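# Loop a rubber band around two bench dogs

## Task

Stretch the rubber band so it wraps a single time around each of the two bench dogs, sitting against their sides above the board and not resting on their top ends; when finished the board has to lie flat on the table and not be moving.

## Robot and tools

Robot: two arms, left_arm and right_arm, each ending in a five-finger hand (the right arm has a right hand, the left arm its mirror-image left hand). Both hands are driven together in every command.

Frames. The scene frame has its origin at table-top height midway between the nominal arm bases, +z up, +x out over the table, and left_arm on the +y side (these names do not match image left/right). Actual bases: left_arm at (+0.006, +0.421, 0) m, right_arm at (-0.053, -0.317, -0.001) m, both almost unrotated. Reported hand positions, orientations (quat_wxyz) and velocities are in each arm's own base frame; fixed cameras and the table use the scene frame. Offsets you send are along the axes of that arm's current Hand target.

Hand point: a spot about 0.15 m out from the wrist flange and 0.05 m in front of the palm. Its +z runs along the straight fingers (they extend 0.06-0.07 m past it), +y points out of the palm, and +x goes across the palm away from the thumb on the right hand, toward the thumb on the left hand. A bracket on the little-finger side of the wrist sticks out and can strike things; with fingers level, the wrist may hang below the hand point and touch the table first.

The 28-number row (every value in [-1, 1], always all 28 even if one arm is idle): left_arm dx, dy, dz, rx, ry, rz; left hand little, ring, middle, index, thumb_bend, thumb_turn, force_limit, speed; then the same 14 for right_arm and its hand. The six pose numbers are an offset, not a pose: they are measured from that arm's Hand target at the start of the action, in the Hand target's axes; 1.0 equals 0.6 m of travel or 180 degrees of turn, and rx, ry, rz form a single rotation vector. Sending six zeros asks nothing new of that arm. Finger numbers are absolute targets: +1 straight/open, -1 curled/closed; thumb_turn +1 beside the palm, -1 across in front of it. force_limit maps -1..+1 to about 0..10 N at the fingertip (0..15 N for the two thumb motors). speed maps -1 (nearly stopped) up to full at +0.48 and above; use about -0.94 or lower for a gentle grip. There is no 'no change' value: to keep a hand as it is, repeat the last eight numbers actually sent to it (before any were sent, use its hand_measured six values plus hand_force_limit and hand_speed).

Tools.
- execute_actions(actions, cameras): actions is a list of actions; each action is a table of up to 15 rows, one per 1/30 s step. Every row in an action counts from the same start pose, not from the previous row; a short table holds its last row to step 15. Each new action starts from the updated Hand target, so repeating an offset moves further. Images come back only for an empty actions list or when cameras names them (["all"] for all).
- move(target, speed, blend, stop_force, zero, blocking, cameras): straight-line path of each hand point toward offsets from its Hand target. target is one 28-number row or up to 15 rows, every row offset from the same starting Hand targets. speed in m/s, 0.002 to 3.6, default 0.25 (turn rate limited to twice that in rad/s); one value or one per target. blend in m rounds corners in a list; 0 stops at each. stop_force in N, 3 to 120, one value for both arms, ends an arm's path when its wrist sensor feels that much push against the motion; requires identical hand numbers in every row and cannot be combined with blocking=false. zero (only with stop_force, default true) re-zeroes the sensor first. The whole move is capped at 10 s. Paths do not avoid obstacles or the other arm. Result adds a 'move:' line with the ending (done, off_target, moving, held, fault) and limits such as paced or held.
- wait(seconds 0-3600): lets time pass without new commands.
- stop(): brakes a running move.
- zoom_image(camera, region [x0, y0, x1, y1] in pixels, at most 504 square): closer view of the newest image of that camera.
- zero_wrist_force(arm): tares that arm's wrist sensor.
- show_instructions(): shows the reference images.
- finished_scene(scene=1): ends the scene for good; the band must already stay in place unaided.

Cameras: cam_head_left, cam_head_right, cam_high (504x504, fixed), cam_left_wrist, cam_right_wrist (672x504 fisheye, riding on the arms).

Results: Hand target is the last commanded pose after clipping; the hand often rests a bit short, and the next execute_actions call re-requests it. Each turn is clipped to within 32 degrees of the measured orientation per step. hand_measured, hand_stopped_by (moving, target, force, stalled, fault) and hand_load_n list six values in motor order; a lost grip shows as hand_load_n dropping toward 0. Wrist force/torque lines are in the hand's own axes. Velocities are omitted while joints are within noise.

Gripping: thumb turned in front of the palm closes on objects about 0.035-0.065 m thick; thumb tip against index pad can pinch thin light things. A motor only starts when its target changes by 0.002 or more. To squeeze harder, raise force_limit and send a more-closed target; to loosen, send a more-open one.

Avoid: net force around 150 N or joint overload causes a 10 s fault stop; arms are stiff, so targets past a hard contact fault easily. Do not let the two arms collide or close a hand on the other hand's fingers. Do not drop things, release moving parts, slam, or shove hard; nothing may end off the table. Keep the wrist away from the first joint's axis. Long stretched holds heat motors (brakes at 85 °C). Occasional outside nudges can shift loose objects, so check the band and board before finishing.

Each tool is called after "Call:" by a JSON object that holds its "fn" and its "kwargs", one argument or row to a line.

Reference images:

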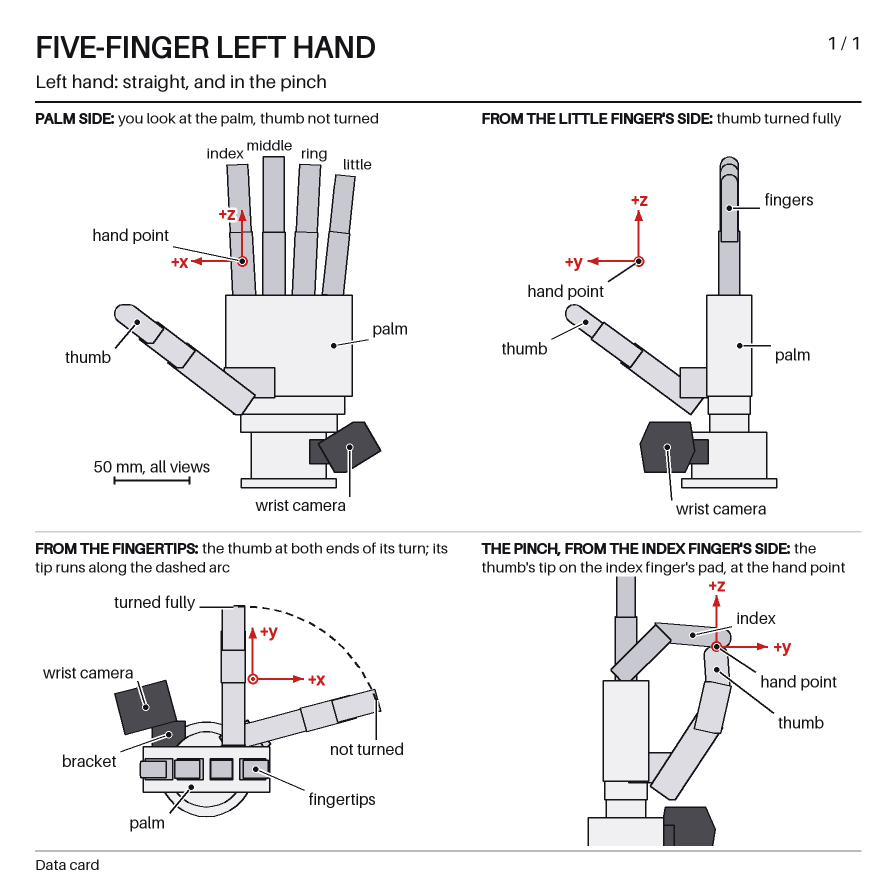

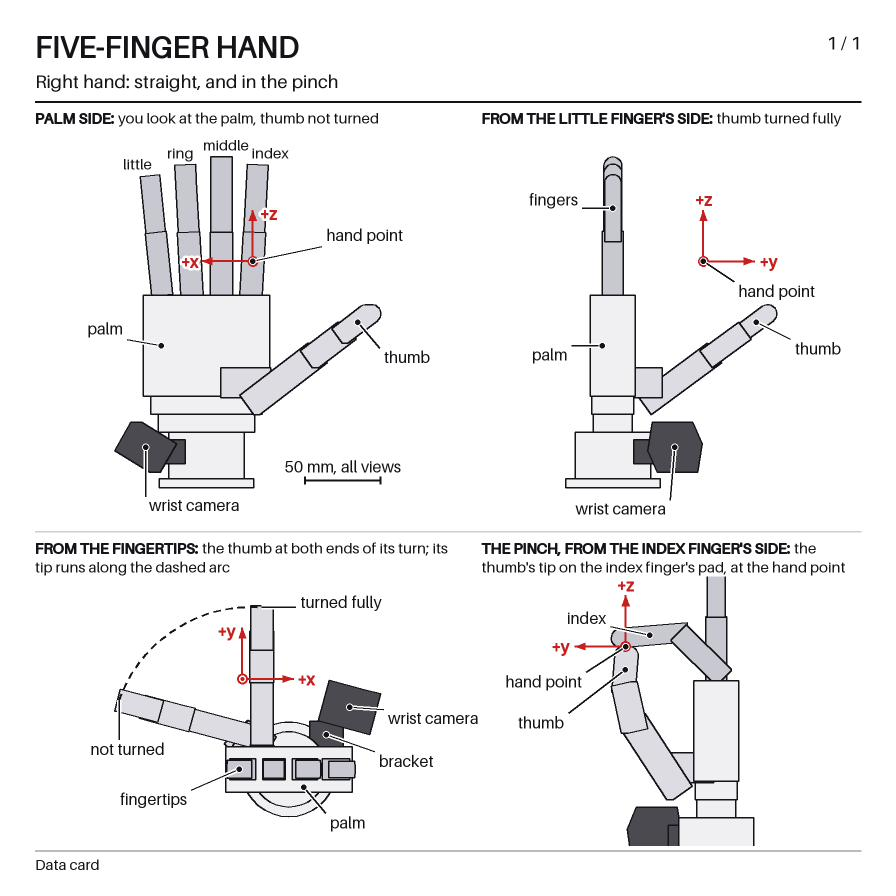

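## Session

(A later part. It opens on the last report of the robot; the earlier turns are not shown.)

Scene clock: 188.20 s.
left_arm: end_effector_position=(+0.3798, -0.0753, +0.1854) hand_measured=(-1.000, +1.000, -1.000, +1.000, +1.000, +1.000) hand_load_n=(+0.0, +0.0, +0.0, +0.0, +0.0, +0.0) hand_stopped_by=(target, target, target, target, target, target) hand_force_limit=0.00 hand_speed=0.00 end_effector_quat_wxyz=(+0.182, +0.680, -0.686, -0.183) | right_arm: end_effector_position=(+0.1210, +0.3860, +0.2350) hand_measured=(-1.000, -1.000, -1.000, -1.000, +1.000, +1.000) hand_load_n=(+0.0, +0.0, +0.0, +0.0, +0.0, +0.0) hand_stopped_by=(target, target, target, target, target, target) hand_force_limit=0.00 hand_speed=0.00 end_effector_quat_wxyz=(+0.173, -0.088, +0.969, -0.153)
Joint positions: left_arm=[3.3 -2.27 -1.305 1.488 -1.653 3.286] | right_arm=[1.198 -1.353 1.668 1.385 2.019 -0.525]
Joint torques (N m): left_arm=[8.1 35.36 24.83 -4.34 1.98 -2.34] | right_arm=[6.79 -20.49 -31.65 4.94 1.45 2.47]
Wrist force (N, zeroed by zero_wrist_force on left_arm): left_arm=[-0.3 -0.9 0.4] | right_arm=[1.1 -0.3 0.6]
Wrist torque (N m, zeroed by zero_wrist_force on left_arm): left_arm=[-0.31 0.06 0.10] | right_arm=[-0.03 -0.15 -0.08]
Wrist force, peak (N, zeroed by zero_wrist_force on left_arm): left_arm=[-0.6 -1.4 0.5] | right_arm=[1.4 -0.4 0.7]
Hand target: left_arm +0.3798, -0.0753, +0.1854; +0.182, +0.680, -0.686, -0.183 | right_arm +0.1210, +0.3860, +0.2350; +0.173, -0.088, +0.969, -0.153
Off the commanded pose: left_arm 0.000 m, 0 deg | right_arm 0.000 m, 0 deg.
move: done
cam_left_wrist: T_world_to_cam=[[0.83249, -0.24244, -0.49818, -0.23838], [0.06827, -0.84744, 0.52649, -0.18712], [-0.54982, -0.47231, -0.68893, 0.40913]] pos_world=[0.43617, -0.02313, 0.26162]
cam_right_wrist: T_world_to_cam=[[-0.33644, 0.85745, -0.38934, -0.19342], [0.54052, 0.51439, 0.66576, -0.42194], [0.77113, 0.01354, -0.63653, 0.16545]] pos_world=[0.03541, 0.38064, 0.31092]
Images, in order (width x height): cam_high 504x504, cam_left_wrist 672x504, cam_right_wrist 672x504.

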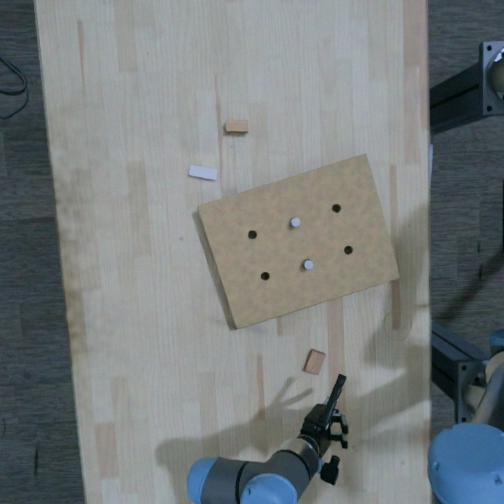

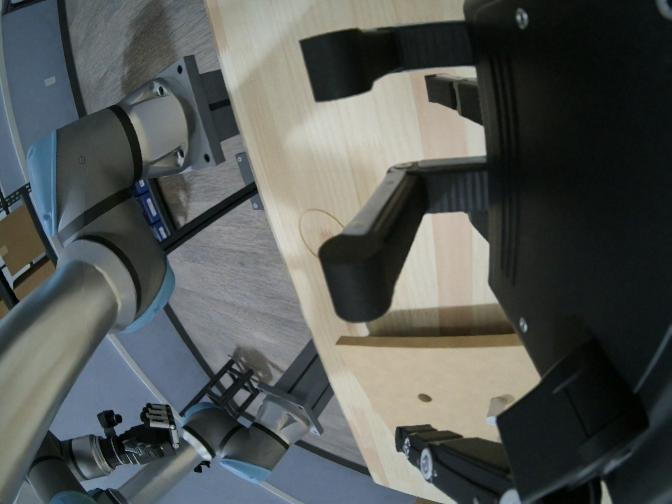

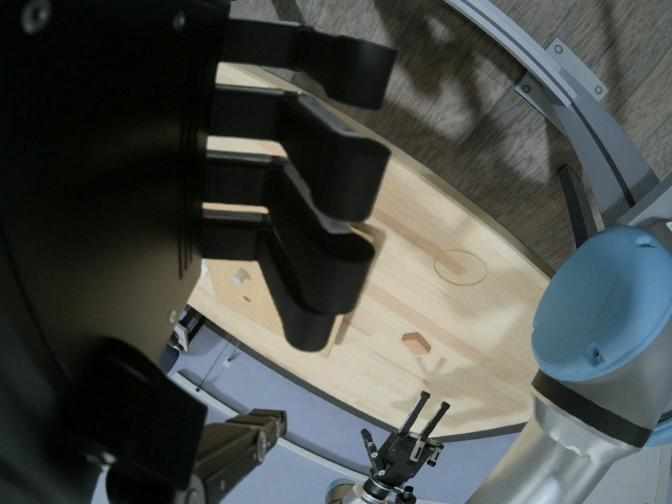

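Call:
{"fn": "move", "kwargs": {
  "target": [
    [0.0937,-0.164,-0.0265,0,0.05,-0.0866, -1,1,1,1,1,1,0,0, 0,0,0,0,0,0, -1,-1,-1,-1,1,1,0,0],
    [0.0937,-0.2095,0.0522,0,0.05,-0.0866, -1,1,1,1,1,1,0,0, 0,0,0,0,0,0, -1,-1,-1,-1,1,1,0,0]
  ],
  "speed": 0.15,
  "cameras": ["cam_high","cam_right_wrist","cam_left_wrist"]
}}

Call:
{"fn": "zoom_image", "kwargs": {
  "camera": "cam_high",
  "region": [270, 300, 390, 420]
}}

Scene clock: 193.67 s.
left_arm: end_effector_position=(+0.4727, -0.1323, +0.0956) hand_measured=(-1.000, +1.000, +1.000, +1.000, +1.000, +1.000) hand_load_n=(+0.0, +0.0, +0.0, +0.0, +0.0, +0.0) hand_stopped_by=(target, target, target, target, target, target) hand_force_limit=0.00 hand_speed=0.00 end_effector_quat_wxyz=(+0.209, +0.779, -0.571, -0.152) | right_arm: end_effector_position=(+0.1210, +0.3860, +0.2350) hand_measured=(-1.000, -1.000, -1.000, -1.000, +1.000, +1.000) hand_load_n=(+0.0, +0.5, +0.0, +0.0, +0.0, +0.0) hand_stopped_by=(target, target, target, target, target, target) hand_force_limit=0.00 hand_speed=0.00 end_effector_quat_wxyz=(+0.173, -0.088, +0.969, -0.153)
Joint positions: left_arm=[3.275 -2.547 -1.036 1.496 -1.484 2.992] | right_arm=[1.198 -1.353 1.668 1.385 2.019 -0.525]
Joint torques (N m): left_arm=[-11.65 44.05 3.37 -1.04 2.09 -2.6] | right_arm=[7.33 -20.1 -30.6 4.87 1.55 2.42]
Wrist force (N, zeroed by zero_wrist_force on left_arm): left_arm=[0.1 -0.8 0.1] | right_arm=[0.8 -0.2 0.6]
Wrist torque (N m, zeroed by zero_wrist_force on left_arm): left_arm=[-0.27 -0.04 0.12] | right_arm=[-0.03 -0.11 -0.10]
Wrist force, peak (N, zeroed by zero_wrist_force on left_arm): left_arm=[0.0 -1.3 1.0] | right_arm=[1.2 -0.4 1.0]
Hand target: left_arm +0.4727, -0.1323, +0.0955; +0.209, +0.779, -0.571, -0.152 | right_arm +0.1210, +0.3860, +0.2350; +0.173, -0.088, +0.969, -0.153
Off the commanded pose: left_arm 0.000 m, 0 deg | right_arm 0.000 m, 0 deg.
move: done
cam_left_wrist: T_world_to_cam=[[0.86665, 0.02646, -0.49822, -0.35479], [0.32679, -0.78467, 0.52678, -0.30849], [-0.377, -0.61935, -0.68868, 0.27035]] pos_world=[0.51021, -0.06523, 0.17192]
cam_right_wrist: T_world_to_cam=[[-0.33644, 0.85745, -0.38934, -0.19342], [0.54052, 0.51439, 0.66576, -0.42194], [0.77113, 0.01354, -0.63653, 0.16545]] pos_world=[0.03541, 0.38064, 0.31092]
Images, in order (width x height): cam_high 504x504, cam_left_wrist 672x504, cam_right_wrist 672x504.

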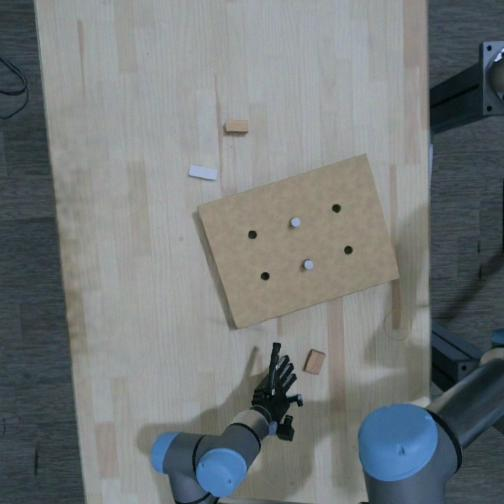

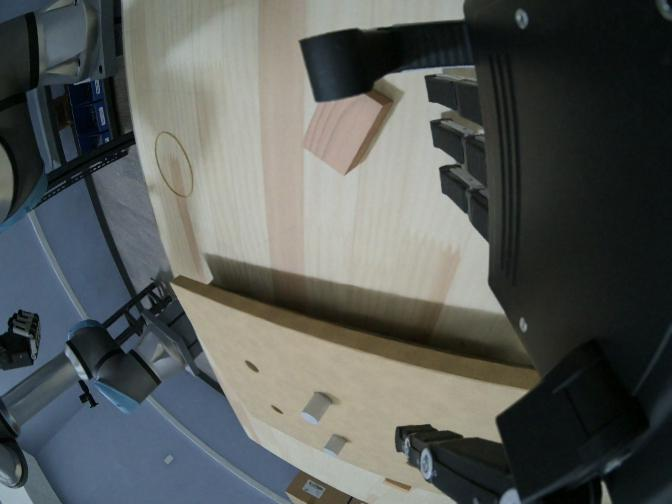

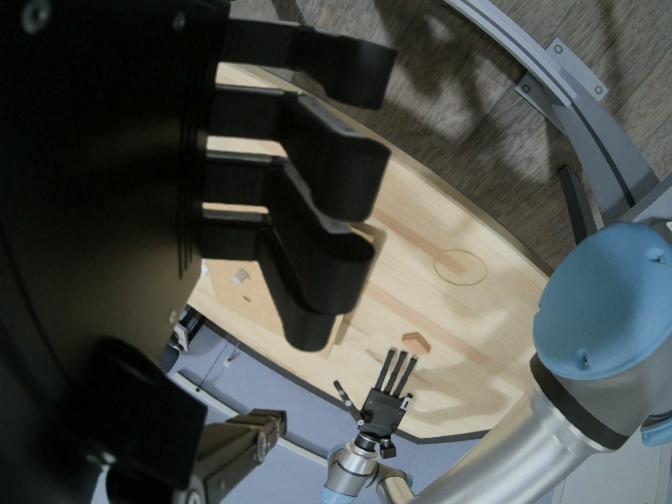

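Scaled by 4.200 from the camera's image (finer frame: 720x720).

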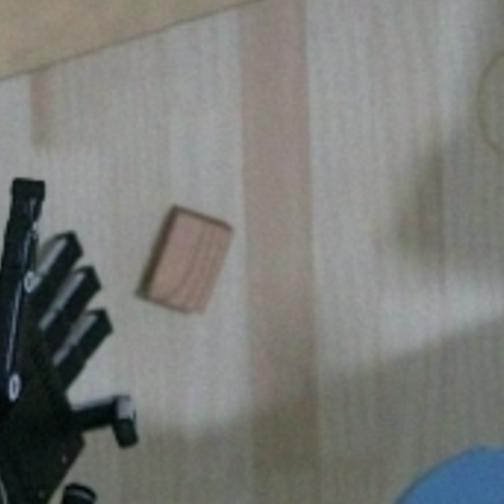

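Call:
{"fn": "move", "kwargs": {
  "target": [
    [-0.0145,0,0,0,0,0, -1,1,1,1,1,1,0,0, 0,0,0,0,0,0, -1,-1,-1,-1,1,1,0,0],
    [-0.0145,0.0722,0.0417,0,0,0, -1,1,1,1,1,1,0,0, 0,0,0,0,0,0, -1,-1,-1,-1,1,1,0,0]
  ],
  "speed": 0.04,
  "cameras": ["cam_high","cam_left_wrist"]
}}

Call:
{"fn": "zoom_image", "kwargs": {
  "camera": "cam_high",
  "region": [270, 300, 390, 420]
}}

Scene clock: 196.83 s.
left_arm: end_effector_position=(+0.4224, -0.1391, +0.0955) hand_measured=(-1.000, +1.000, +1.000, +1.000, +1.000, +1.000) hand_load_n=(+0.0, +0.0, +0.0, +0.0, +0.0, +0.0) hand_stopped_by=(target, target, target, target, target, target) hand_force_limit=0.00 hand_speed=0.00 end_effector_quat_wxyz=(+0.209, +0.779, -0.571, -0.152) | right_arm: end_effector_position=(+0.1210, +0.3860, +0.2350) hand_measured=(-1.000, -1.000, -1.000, -1.000, +1.000, +1.000) hand_load_n=(+0.0, +0.0, +0.0, +0.0, +0.0, +0.0) hand_stopped_by=(target, target, target, target, target, target) hand_force_limit=0.00 hand_speed=0.00 end_effector_quat_wxyz=(+0.173, -0.088, +0.969, -0.153)
Joint positions: left_arm=[3.275 -2.432 -1.264 1.609 -1.484 2.992] | right_arm=[1.198 -1.353 1.668 1.385 2.019 -0.525]
Joint torques (N m): left_arm=[-10.76 59.23 1.5 -1.2 2.37 -2.58] | right_arm=[7.82 -20.35 -30.8 4.89 1.29 2.37]
Wrist force (N, zeroed by zero_wrist_force on left_arm): left_arm=[0.0 -1.1 0.4] | right_arm=[1.1 -0.3 0.9]
Wrist torque (N m, zeroed by zero_wrist_force on left_arm): left_arm=[-0.33 0.00 0.15] | right_arm=[-0.05 -0.15 -0.09]
Wrist force, peak (N, zeroed by zero_wrist_force on left_arm): left_arm=[0.1 -1.3 0.4] | right_arm=[1.3 -0.4 0.7]
Hand target: left_arm +0.4224, -0.1391, +0.0955; +0.209, +0.779, -0.571, -0.152 | right_arm +0.1210, +0.3860, +0.2350; +0.173, -0.088, +0.969, -0.153
Off the commanded pose: left_arm 0.000 m, 0 deg | right_arm 0.000 m, 0 deg.
move: done
cam_left_wrist: T_world_to_cam=[[0.86662, 0.02641, -0.49828, -0.3111], [0.32678, -0.78469, 0.52676, -0.29727], [-0.37708, -0.61933, -0.68865, 0.24707]] pos_world=[0.45991, -0.07203, 0.17173]

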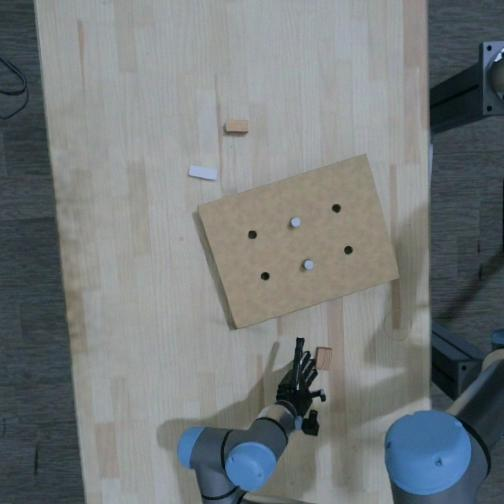

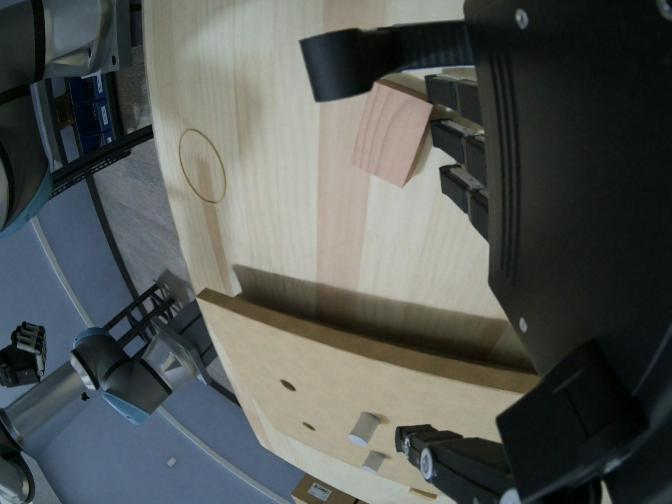

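Scaled by 4.200 from the camera's image (finer frame: 720x720).

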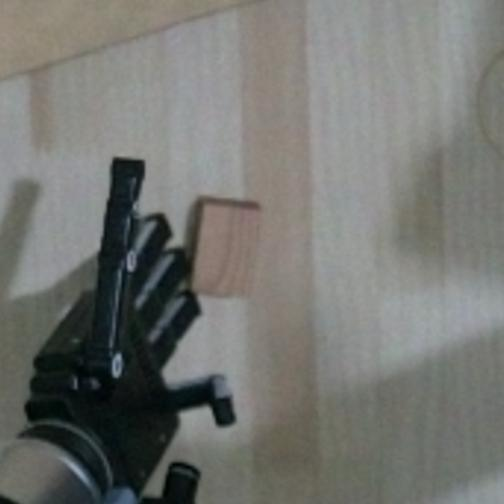

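Call:
{"fn": "move", "kwargs": {
  "target": [
    [0,0,0,0,0.0194,-0.0337, -1,1,1,1,1,1,0,0, 0,0,0,0,0,0, -1,-1,-1,-1,1,1,0,0],
    [0.0223,0.1575,0.091,0,0.0194,-0.0337, -1,1,1,1,1,1,0,0, 0,0,0,0,0,0, -1,-1,-1,-1,1,1,0,0]
  ],
  "speed": 0.06,
  "cameras": ["cam_high","cam_left_wrist","cam_right_wrist"]
}}

Call:
{"fn": "zoom_image", "kwargs": {
  "camera": "cam_high",
  "region": [320, 270, 440, 390]
}}

Scene clock: 201.43 s.
left_arm: end_effector_position=(+0.3224, -0.1848, +0.0953) hand_measured=(-1.000, +1.000, +1.000, +1.000, +1.000, +1.000) hand_load_n=(+0.0, +0.0, +0.0, +0.0, -0.5, +0.0) hand_stopped_by=(target, target, target, target, target, target) hand_force_limit=0.00 hand_speed=0.00 end_effector_quat_wxyz=(+0.217, +0.813, -0.522, -0.139) | right_arm: end_effector_position=(+0.1210, +0.3860, +0.2350) hand_measured=(-1.000, -1.000, -1.000, -1.000, +1.000, +1.000) hand_load_n=(+0.0, +0.0, +0.0, +0.0, +0.0, +0.0) hand_stopped_by=(target, target, target, target, target, target) hand_force_limit=0.00 hand_speed=0.00 end_effector_quat_wxyz=(+0.173, -0.088, +0.969, -0.153)
Joint positions: left_arm=[3.25 -2.223 -1.663 1.816 -1.412 2.862] | right_arm=[1.198 -1.353 1.668 1.385 2.019 -0.525]
Joint torques (N m): left_arm=[-10.08 50.16 -0.54 -1.27 2.26 -2.63] | right_arm=[7.11 -20.11 -31.44 4.59 1.45 2.42]
Wrist force (N, zeroed by zero_wrist_force on left_arm): left_arm=[0.1 -1.0 0.3] | right_arm=[1.2 -0.2 0.3]
Wrist torque (N m, zeroed by zero_wrist_force on left_arm): left_arm=[-0.31 -0.04 0.14] | right_arm=[0.00 -0.15 -0.07]
Wrist force, peak (N, zeroed by zero_wrist_force on left_arm): left_arm=[0.0 -1.6 0.0] | right_arm=[1.3 -0.4 0.9]
Hand target: left_arm +0.3223, -0.1848, +0.0953; +0.217, +0.813, -0.522, -0.139 | right_arm +0.1210, +0.3860, +0.2350; +0.173, -0.088, +0.969, -0.153
Off the commanded pose: left_arm 0.000 m, 0 deg | right_arm 0.000 m, 0 deg.
move: done
cam_left_wrist: T_world_to_cam=[[0.85693, 0.13183, -0.4983, -0.20072], [0.41999, -0.73902, 0.52674, -0.32191], [-0.29881, -0.66066, -0.68865, 0.14809]] pos_world=[0.35145, -0.1136, 0.17153]
cam_right_wrist: T_world_to_cam=[[-0.33644, 0.85745, -0.38934, -0.19342], [0.54052, 0.51439, 0.66576, -0.42194], [0.77113, 0.01354, -0.63653, 0.16545]] pos_world=[0.03541, 0.38064, 0.31092]

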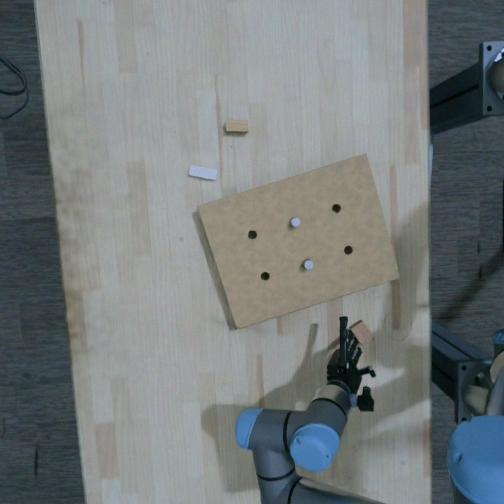

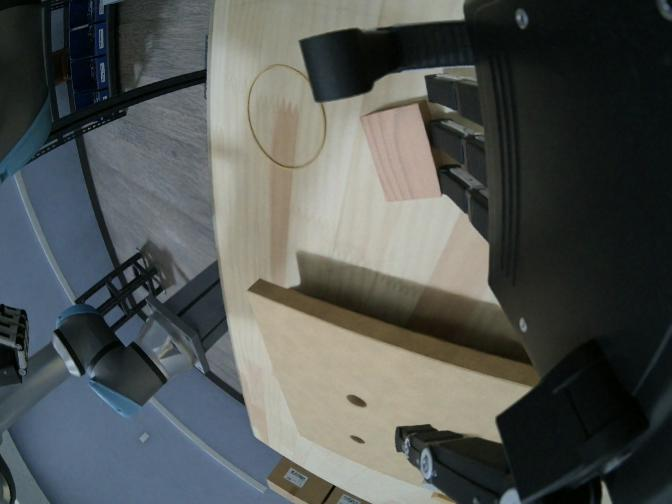

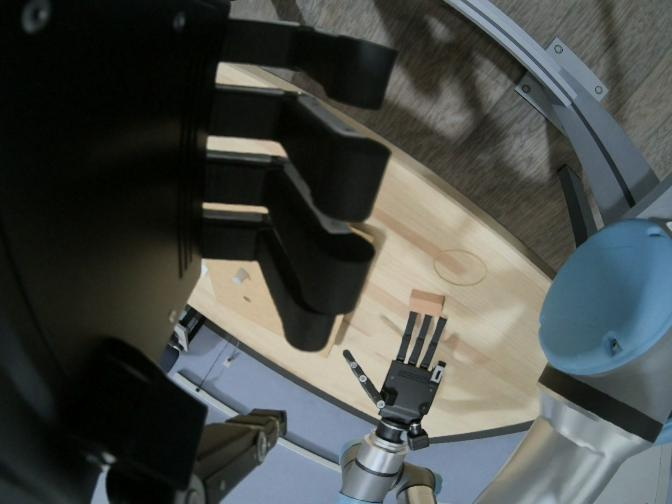

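Scaled by 4.200 from the camera's image (finer frame: 720x720).

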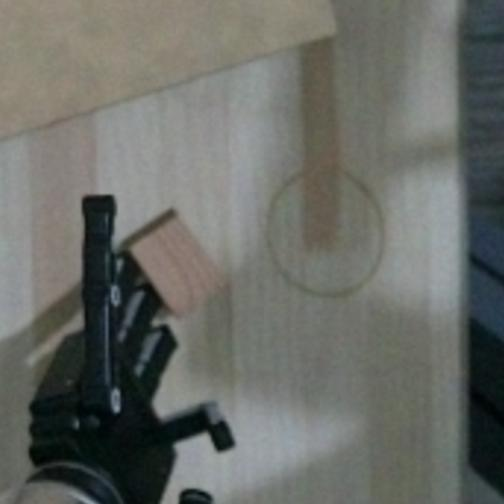

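Call:
{"fn": "move", "kwargs": {
  "target": [
    [0,-0.0433,-0.025,0,0,0, -1,1,1,1,1,1,0,0, 0,0,0,0,0,0, -1,-1,-1,-1,1,1,0,0],
    [0.039,-0.0265,-0.0152,0,-0.0556,0.0962, -1,1,1,1,1,1,0,0, 0,0,0,0,0,0, -1,-1,-1,-1,1,1,0,0],
    [0.0077,0.0482,0.0278,0,-0.0556,0.0962, -1,1,1,1,1,1,0,0, 0,0,0,0,0,0, -1,-1,-1,-1,1,1,0,0]
  ],
  "speed": 0.06,
  "cameras": ["cam_high","cam_left_wrist","cam_right_wrist"]
}}

Call:
{"fn": "zoom_image", "kwargs": {
  "camera": "cam_high",
  "region": [320, 270, 440, 390]
}}

Scene clock: 209.43 s.
left_arm: end_effector_position=(+0.2939, -0.2029, +0.0953) hand_measured=(-1.000, +1.000, +1.000, +1.000, +1.000, +1.000) hand_load_n=(-0.5, +0.0, +0.0, +0.0, +0.0, +0.0) hand_stopped_by=(target, target, target, target, target, target) hand_force_limit=0.00 hand_speed=0.00 end_effector_quat_wxyz=(+0.190, +0.710, -0.655, -0.175) | right_arm: end_effector_position=(+0.1210, +0.3860, +0.2350) hand_measured=(-1.000, -1.000, -1.000, -1.000, +1.000, +1.000) hand_load_n=(+0.0, +0.0, +0.0, +0.0, +0.0, +0.0) hand_stopped_by=(target, target, target, target, target, target) hand_force_limit=0.00 hand_speed=0.00 end_effector_quat_wxyz=(+0.173, -0.088, +0.969, -0.153)
Joint positions: left_arm=[3.089 -2.254 -1.611 1.775 -1.505 3.027] | right_arm=[1.198 -1.353 1.668 1.385 2.019 -0.525]
Joint torques (N m): left_arm=[-10.66 50.47 0.37 -1.29 1.98 -2.35] | right_arm=[6.53 -21.28 -31.26 4.96 1.54 2.62]
Wrist force (N, zeroed by zero_wrist_force on left_arm): left_arm=[0.0 -1.0 0.3] | right_arm=[1.1 -0.2 0.7]
Wrist torque (N m, zeroed by zero_wrist_force on left_arm): left_arm=[-0.28 -0.01 0.14] | right_arm=[-0.02 -0.15 -0.08]
Wrist force, peak (N, zeroed by zero_wrist_force on left_arm): left_arm=[0.2 -1.5 0.3] | right_arm=[1.4 -0.3 0.7]
Hand target: left_arm +0.2939, -0.2029, +0.0953; +0.190, +0.710, -0.655, -0.175 | right_arm +0.1210, +0.3860, +0.2350; +0.173, -0.088, +0.969, -0.153
Off the commanded pose: left_arm 0.000 m, 0 deg | right_arm 0.000 m, 0 deg.
move: done
cam_left_wrist: T_world_to_cam=[[0.85036, -0.169, -0.49833, -0.23303], [0.14183, -0.83836, 0.52634, -0.26176], [-0.50673, -0.51826, -0.68894, 0.21769]] pos_world=[0.3456, -0.14601, 0.17162]
cam_right_wrist: T_world_to_cam=[[-0.33644, 0.85745, -0.38934, -0.19342], [0.54052, 0.51439, 0.66576, -0.42194], [0.77113, 0.01354, -0.63653, 0.16545]] pos_world=[0.03541, 0.38064, 0.31092]

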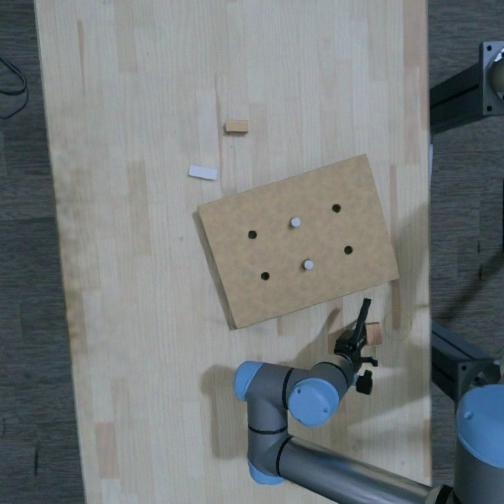

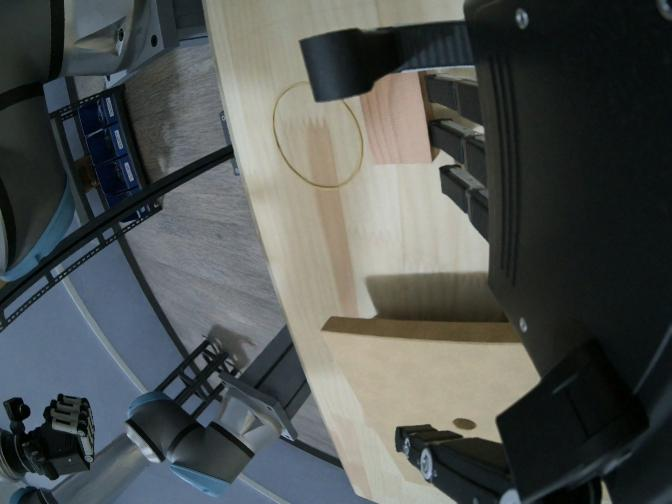

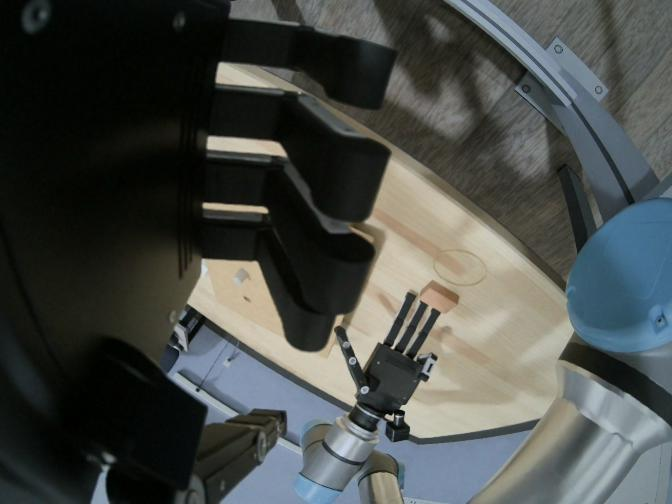

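Scaled by 4.200 from the camera's image (finer frame: 720x720).

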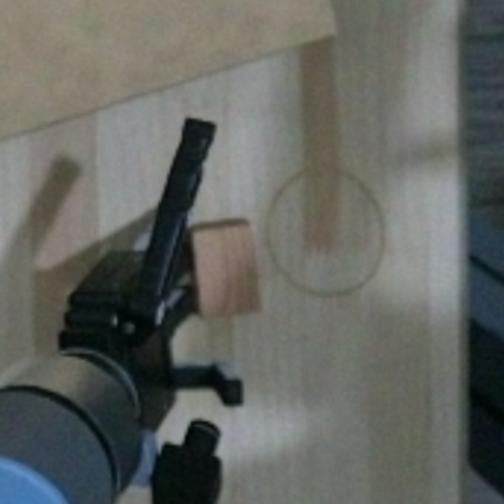

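Call:
{"fn": "move", "kwargs": {
  "target": [-0.0029,0.02875,0.0166,0,0,0,-1,1,1,1,1,1,0,0,0,0,0,0,0,0,-1,-1,-1,-1,1,1,0,0],
  "speed": 0.05,
  "cameras": ["cam_high","cam_right_wrist"]
}}

Call:
{"fn": "zoom_image", "kwargs": {
  "camera": "cam_high",
  "region": [320, 270, 440, 390]
}}

Call:
{"fn": "zoom_image", "kwargs": {
  "camera": "cam_right_wrist",
  "region": [370, 180, 550, 340]
}}

Scene clock: 213.17 s.
left_arm: end_effector_position=(+0.2740, -0.2027, +0.0953) hand_measured=(-1.000, +1.000, +1.000, +1.000, +1.000, +1.000) hand_load_n=(+0.0, +0.0, +0.0, +0.0, +0.0, +0.0) hand_stopped_by=(target, target, target, target, target, target) hand_force_limit=0.00 hand_speed=0.00 end_effector_quat_wxyz=(+0.190, +0.710, -0.655, -0.175) | right_arm: end_effector_position=(+0.1210, +0.3860, +0.2350) hand_measured=(-1.000, -1.000, -1.000, -1.000, +1.000, +1.000) hand_load_n=(+0.0, +0.0, +0.0, +0.0, +0.0, +0.0) hand_stopped_by=(target, target, target, target, target, target) hand_force_limit=0.00 hand_speed=0.00 end_effector_quat_wxyz=(+0.173, -0.088, +0.969, -0.153)
Joint positions: left_arm=[3.087 -2.219 -1.677 1.807 -1.504 3.025] | right_arm=[1.198 -1.353 1.668 1.385 2.019 -0.525]
Joint torques (N m): left_arm=[-10.18 51.47 0.33 -1.38 2.27 -2.68] | right_arm=[6.45 -19.1 -30.91 4.94 1.22 2.26]
Wrist force (N, zeroed by zero_wrist_force on left_arm): left_arm=[-0.1 -0.7 0.5] | right_arm=[1.2 -0.2 0.5]
Wrist torque (N m, zeroed by zero_wrist_force on left_arm): left_arm=[-0.25 0.01 0.12] | right_arm=[-0.03 -0.16 -0.08]
Wrist force, peak (N, zeroed by zero_wrist_force on left_arm): left_arm=[-0.2 -1.2 0.7] | right_arm=[1.5 -0.5 0.4]
Hand target: left_arm +0.2739, -0.2027, +0.0953; +0.190, +0.710, -0.655, -0.175 | right_arm +0.1210, +0.3860, +0.2350; +0.173, -0.088, +0.969, -0.153
Off the commanded pose: left_arm 0.000 m, 0 deg | right_arm 0.000 m, 0 deg.
move: done
cam_right_wrist: T_world_to_cam=[[-0.33644, 0.85745, -0.38934, -0.19342], [0.54052, 0.51439, 0.66576, -0.42194], [0.77113, 0.01354, -0.63653, 0.16545]] pos_world=[0.03541, 0.38064, 0.31092]

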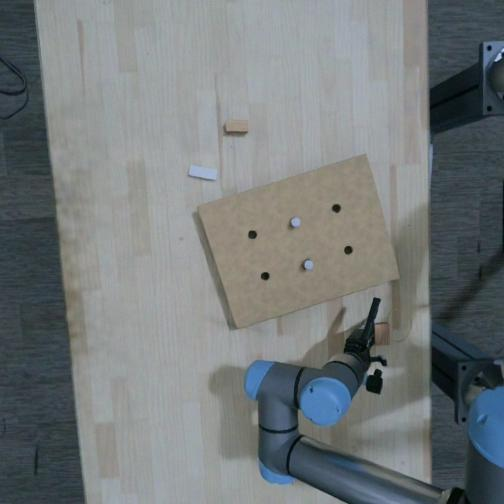

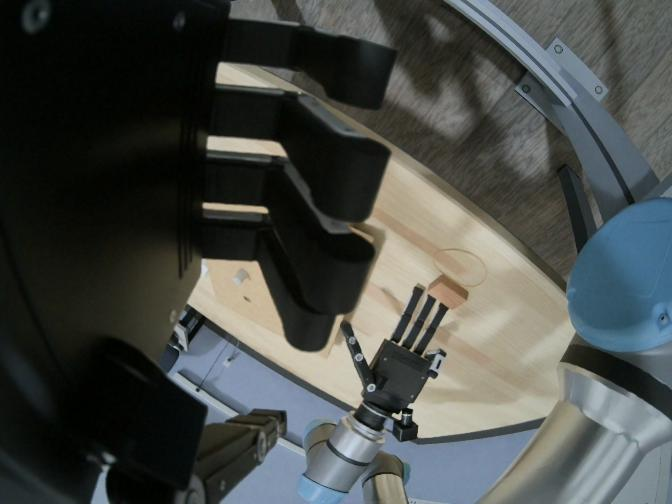

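Scaled by 4.200 from the camera's image (finer frame: 720x720).

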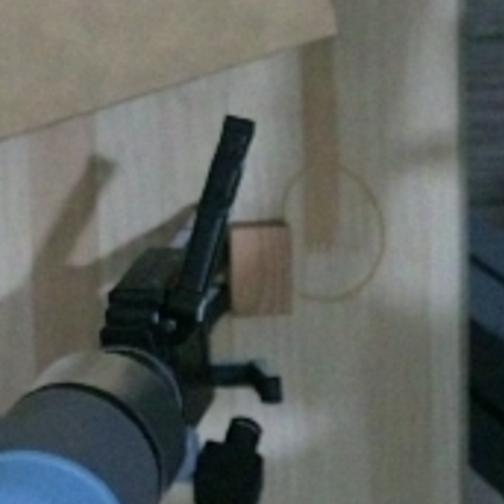

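Scaled by 2.800 from the camera's image (finer frame: 960x720).

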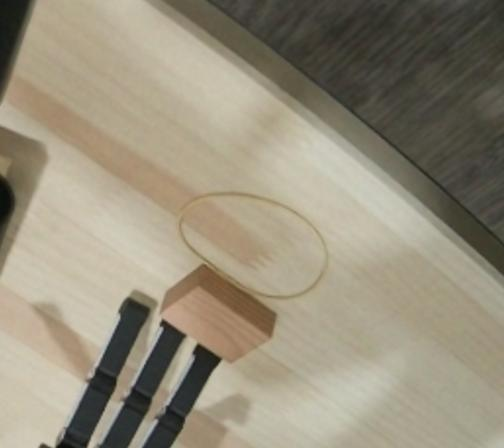

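Call:
{"fn": "move", "kwargs": {
  "target": [-0.0029,0.02875,0.0166,0,0,0,-1,1,1,1,1,1,0,0,0,0,0,0,0,0,-1,-1,-1,-1,1,1,0,0],
  "speed": 0.05,
  "cameras": ["cam_high","cam_right_wrist"]
}}

Call:
{"fn": "zoom_image", "kwargs": {
  "camera": "cam_high",
  "region": [320, 270, 440, 390]
}}

Call:
{"fn": "zoom_image", "kwargs": {
  "camera": "cam_right_wrist",
  "region": [370, 180, 550, 340]
}}

Scene clock: 214.70 s.
left_arm: end_effector_position=(+0.2540, -0.2026, +0.0953) hand_measured=(-1.000, +1.000, +1.000, +1.000, +1.000, +1.000) hand_load_n=(+0.0, +0.0, +0.0, +0.0, +0.0, +0.0) hand_stopped_by=(target, target, target, target, target, target) hand_force_limit=0.00 hand_speed=0.00 end_effector_quat_wxyz=(+0.190, +0.710, -0.655, -0.175) | right_arm: end_effector_position=(+0.1210, +0.3860, +0.2350) hand_measured=(-1.000, -1.000, -1.000, -1.000, +1.000, +1.000) hand_load_n=(+0.0, +0.0, +0.0, +0.0, +0.0, +0.0) hand_stopped_by=(target, target, target, target, target, target) hand_force_limit=0.00 hand_speed=0.00 end_effector_quat_wxyz=(+0.173, -0.088, +0.969, -0.153)
Joint positions: left_arm=[3.085 -2.186 -1.74 1.837 -1.503 3.023] | right_arm=[1.198 -1.353 1.668 1.385 2.019 -0.525]
Joint torques (N m): left_arm=[-11.25 49.67 0.02 -1.26 2.03 -2.79] | right_arm=[7.3 -19.94 -31.55 4.89 1.42 2.44]
Wrist force (N, zeroed by zero_wrist_force on left_arm): left_arm=[0.1 -0.8 0.3] | right_arm=[1.2 -0.2 0.6]
Wrist torque (N m, zeroed by zero_wrist_force on left_arm): left_arm=[-0.26 -0.04 0.14] | right_arm=[-0.03 -0.15 -0.08]
Wrist force, peak (N, zeroed by zero_wrist_force on left_arm): left_arm=[0.1 -1.0 0.7] | right_arm=[1.4 -0.4 0.7]
Hand target: left_arm +0.2539, -0.2026, +0.0953; +0.190, +0.710, -0.655, -0.175 | right_arm +0.1210, +0.3860, +0.2350; +0.173, -0.088, +0.969, -0.153
Off the commanded pose: left_arm 0.000 m, 0 deg | right_arm 0.000 m, 0 deg.
move: done
cam_right_wrist: T_world_to_cam=[[-0.33644, 0.85745, -0.38934, -0.19342], [0.54052, 0.51439, 0.66576, -0.42194], [0.77113, 0.01354, -0.63653, 0.16545]] pos_world=[0.03541, 0.38064, 0.31092]

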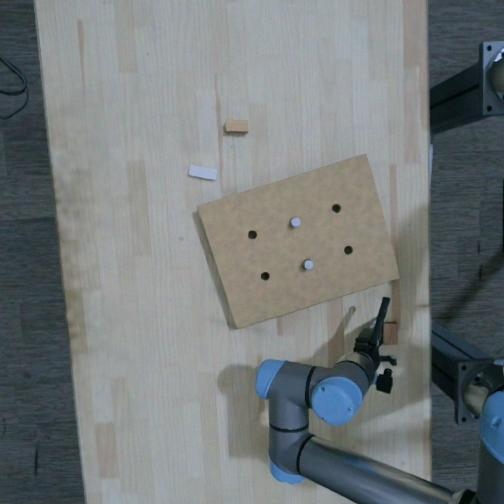

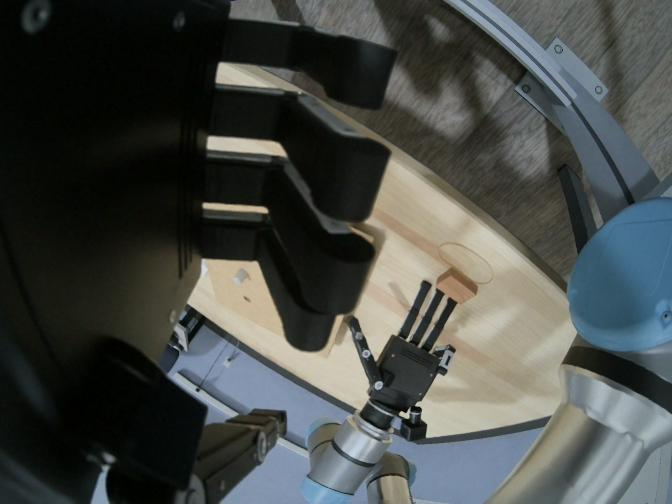

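Scaled by 4.200 from the camera's image (finer frame: 720x720).

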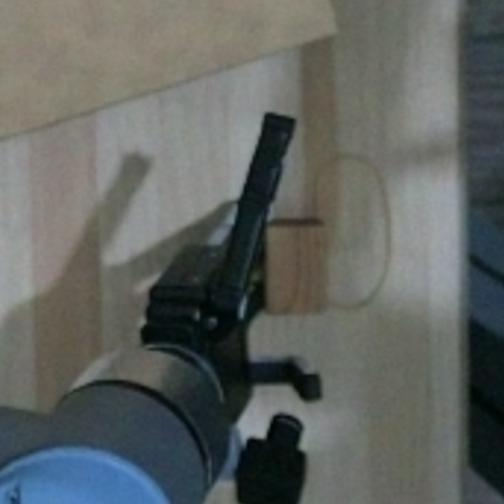

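Scaled by 2.800 from the camera's image (finer frame: 960x720).

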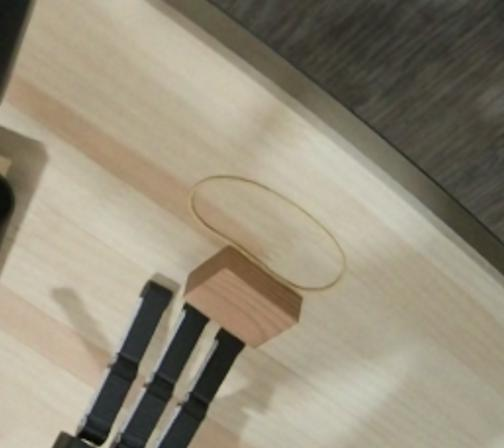

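Call:
{"fn": "move", "kwargs": {
  "target": [-0.0029,0.02875,0.0166,0,0,0,-1,1,1,1,1,1,0,0,0,0,0,0,0,0,-1,-1,-1,-1,1,1,0,0],
  "speed": 0.05,
  "cameras": ["cam_high","cam_right_wrist"]
}}

Call:
{"fn": "zoom_image", "kwargs": {
  "camera": "cam_high",
  "region": [320, 270, 440, 390]
}}

Call:
{"fn": "zoom_image", "kwargs": {
  "camera": "cam_right_wrist",
  "region": [370, 180, 550, 340]
}}

Scene clock: 216.13 s.
left_arm: end_effector_position=(+0.2340, -0.2024, +0.0952) hand_measured=(-1.000, +1.000, +1.000, +1.000, +1.000, +1.000) hand_load_n=(+0.0, +0.0, +0.0, +0.5, +0.0, +0.0) hand_stopped_by=(target, target, target, target, target, target) hand_force_limit=0.00 hand_speed=0.00 end_effector_quat_wxyz=(+0.190, +0.710, -0.655, -0.175) | right_arm: end_effector_position=(+0.1210, +0.3860, +0.2350) hand_measured=(-1.000, -1.000, -1.000, -1.000, +1.000, +1.000) hand_load_n=(+0.0, +0.0, +0.0, +0.0, +0.0, +0.0) hand_stopped_by=(target, target, target, target, target, target) hand_force_limit=0.00 hand_speed=0.00 end_effector_quat_wxyz=(+0.173, -0.088, +0.969, -0.153)
Joint positions: left_arm=[3.083 -2.153 -1.802 1.866 -1.502 3.021] | right_arm=[1.198 -1.353 1.668 1.385 2.019 -0.525]
Joint torques (N m): left_arm=[-9.7 47.05 -1.26 -1.17 2.34 -2.74] | right_arm=[6.35 -20.31 -30.95 4.91 1.54 2.45]
Wrist force (N, zeroed by zero_wrist_force on left_arm): left_arm=[0.3 -1.2 0.3] | right_arm=[1.1 -0.4 0.7]
Wrist torque (N m, zeroed by zero_wrist_force on left_arm): left_arm=[-0.30 -0.05 0.14] | right_arm=[-0.05 -0.15 -0.09]
Wrist force, peak (N, zeroed by zero_wrist_force on left_arm): left_arm=[0.1 -1.4 0.2] | right_arm=[1.5 -0.3 0.7]
Hand target: left_arm +0.2339, -0.2024, +0.0952; +0.190, +0.710, -0.655, -0.175 | right_arm +0.1210, +0.3860, +0.2350; +0.173, -0.088, +0.969, -0.153
Off the commanded pose: left_arm 0.000 m, 0 deg | right_arm 0.000 m, 0 deg.
move: done
cam_right_wrist: T_world_to_cam=[[-0.33644, 0.85745, -0.38934, -0.19342], [0.54052, 0.51439, 0.66576, -0.42194], [0.77113, 0.01354, -0.63653, 0.16545]] pos_world=[0.03541, 0.38064, 0.31092]

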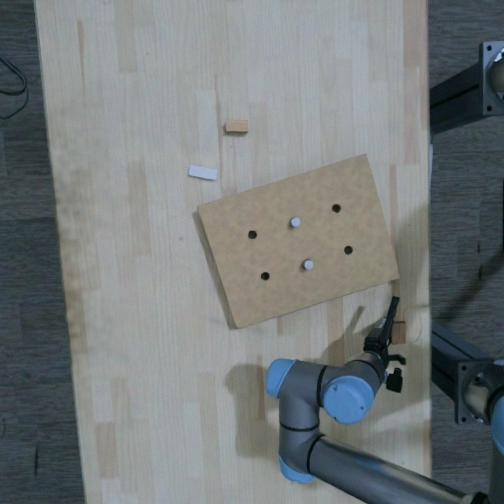

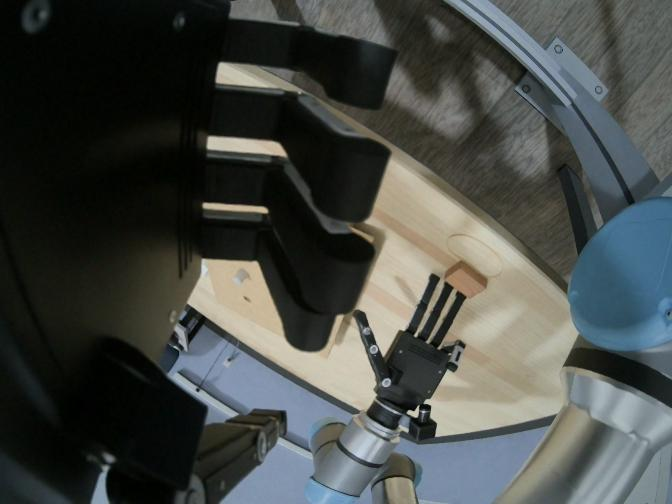

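Scaled by 4.200 from the camera's image (finer frame: 720x720).

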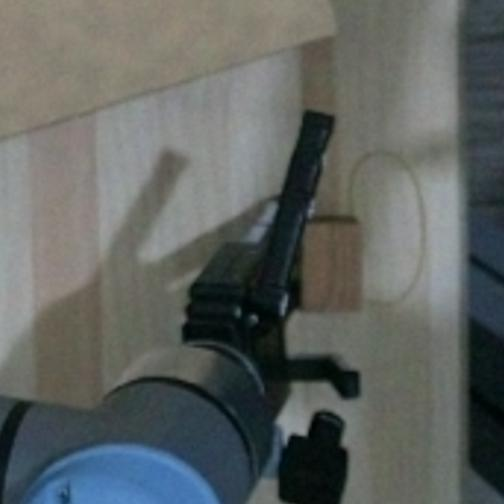

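Scaled by 2.800 from the camera's image (finer frame: 960x720).

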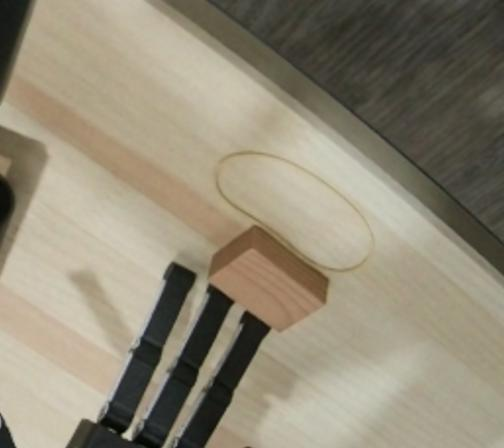

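Call:
{"fn": "move", "kwargs": {
  "target": [-0.0026,0.0259,0.01494,0,0,0,-1,1,1,1,1,1,0,0,0,0,0,0,0,0,-1,-1,-1,-1,1,1,0,0],
  "speed": 0.05,
  "cameras": ["cam_high","cam_right_wrist"]
}}

Call:
{"fn": "zoom_image", "kwargs": {
  "camera": "cam_high",
  "region": [340, 270, 460, 390]
}}

Call:
{"fn": "zoom_image", "kwargs": {
  "camera": "cam_right_wrist",
  "region": [390, 180, 570, 340]
}}

Scene clock: 219.60 s.
left_arm: end_effector_position=(+0.2160, -0.2023, +0.0952) hand_measured=(-1.000, +1.000, +1.000, +1.000, +1.000, +1.000) hand_load_n=(+0.0, +0.0, +0.0, +0.0, +0.0, +0.0) hand_stopped_by=(target, target, target, target, target, target) hand_force_limit=0.00 hand_speed=0.00 end_effector_quat_wxyz=(+0.190, +0.710, -0.655, -0.175) | right_arm: end_effector_position=(+0.1210, +0.3860, +0.2350) hand_measured=(-1.000, -1.000, -1.000, -1.000, +1.000, +1.000) hand_load_n=(+0.0, +0.0, +0.5, +0.0, +0.0, +0.0) hand_stopped_by=(target, target, target, target, target, target) hand_force_limit=0.00 hand_speed=0.00 end_effector_quat_wxyz=(+0.173, -0.088, +0.969, -0.153)
Joint positions: left_arm=[3.08 -2.124 -1.856 1.891 -1.501 3.019] | right_arm=[1.198 -1.353 1.668 1.385 2.019 -0.525]
Joint torques (N m): left_arm=[-9.48 44.95 -2.68 -1.05 2.31 -2.74] | right_arm=[6.19 -20.63 -31.12 4.98 1.48 2.21]
Wrist force (N, zeroed by zero_wrist_force on left_arm): left_arm=[0.0 -0.9 0.6] | right_arm=[1.1 -0.4 0.8]
Wrist torque (N m, zeroed by zero_wrist_force on left_arm): left_arm=[-0.30 -0.01 0.13] | right_arm=[-0.07 -0.15 -0.09]
Wrist force, peak (N, zeroed by zero_wrist_force on left_arm): left_arm=[0.1 -1.5 0.4] | right_arm=[1.5 -0.1 0.9]
Hand target: left_arm +0.2159, -0.2023, +0.0952; +0.190, +0.710, -0.655, -0.175 | right_arm +0.1210, +0.3860, +0.2350; +0.173, -0.088, +0.969, -0.153
Off the commanded pose: left_arm 0.000 m, 0 deg | right_arm 0.000 m, 0 deg.
move: done
cam_right_wrist: T_world_to_cam=[[-0.33644, 0.85745, -0.38934, -0.19342], [0.54052, 0.51439, 0.66576, -0.42194], [0.77113, 0.01354, -0.63653, 0.16545]] pos_world=[0.03541, 0.38064, 0.31092]

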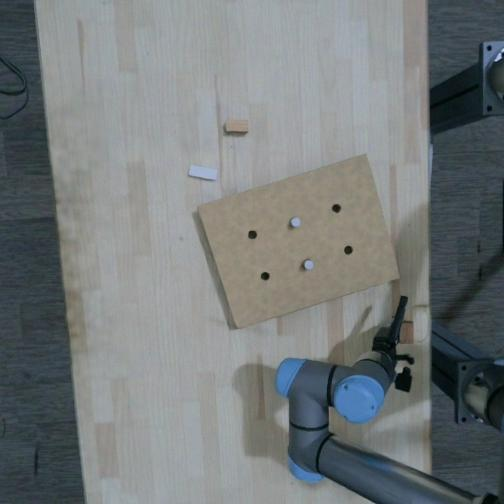

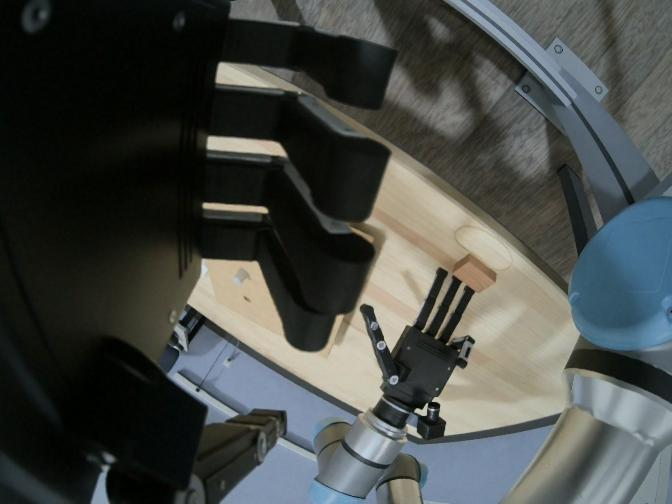

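Scaled by 4.200 from the camera's image (finer frame: 720x720).

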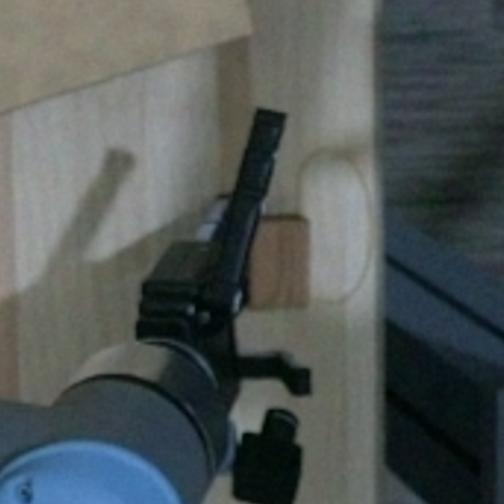

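Scaled by 2.800 from the camera's image (finer frame: 960x720).

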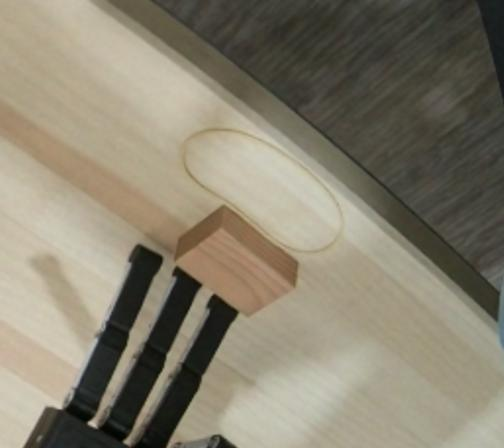

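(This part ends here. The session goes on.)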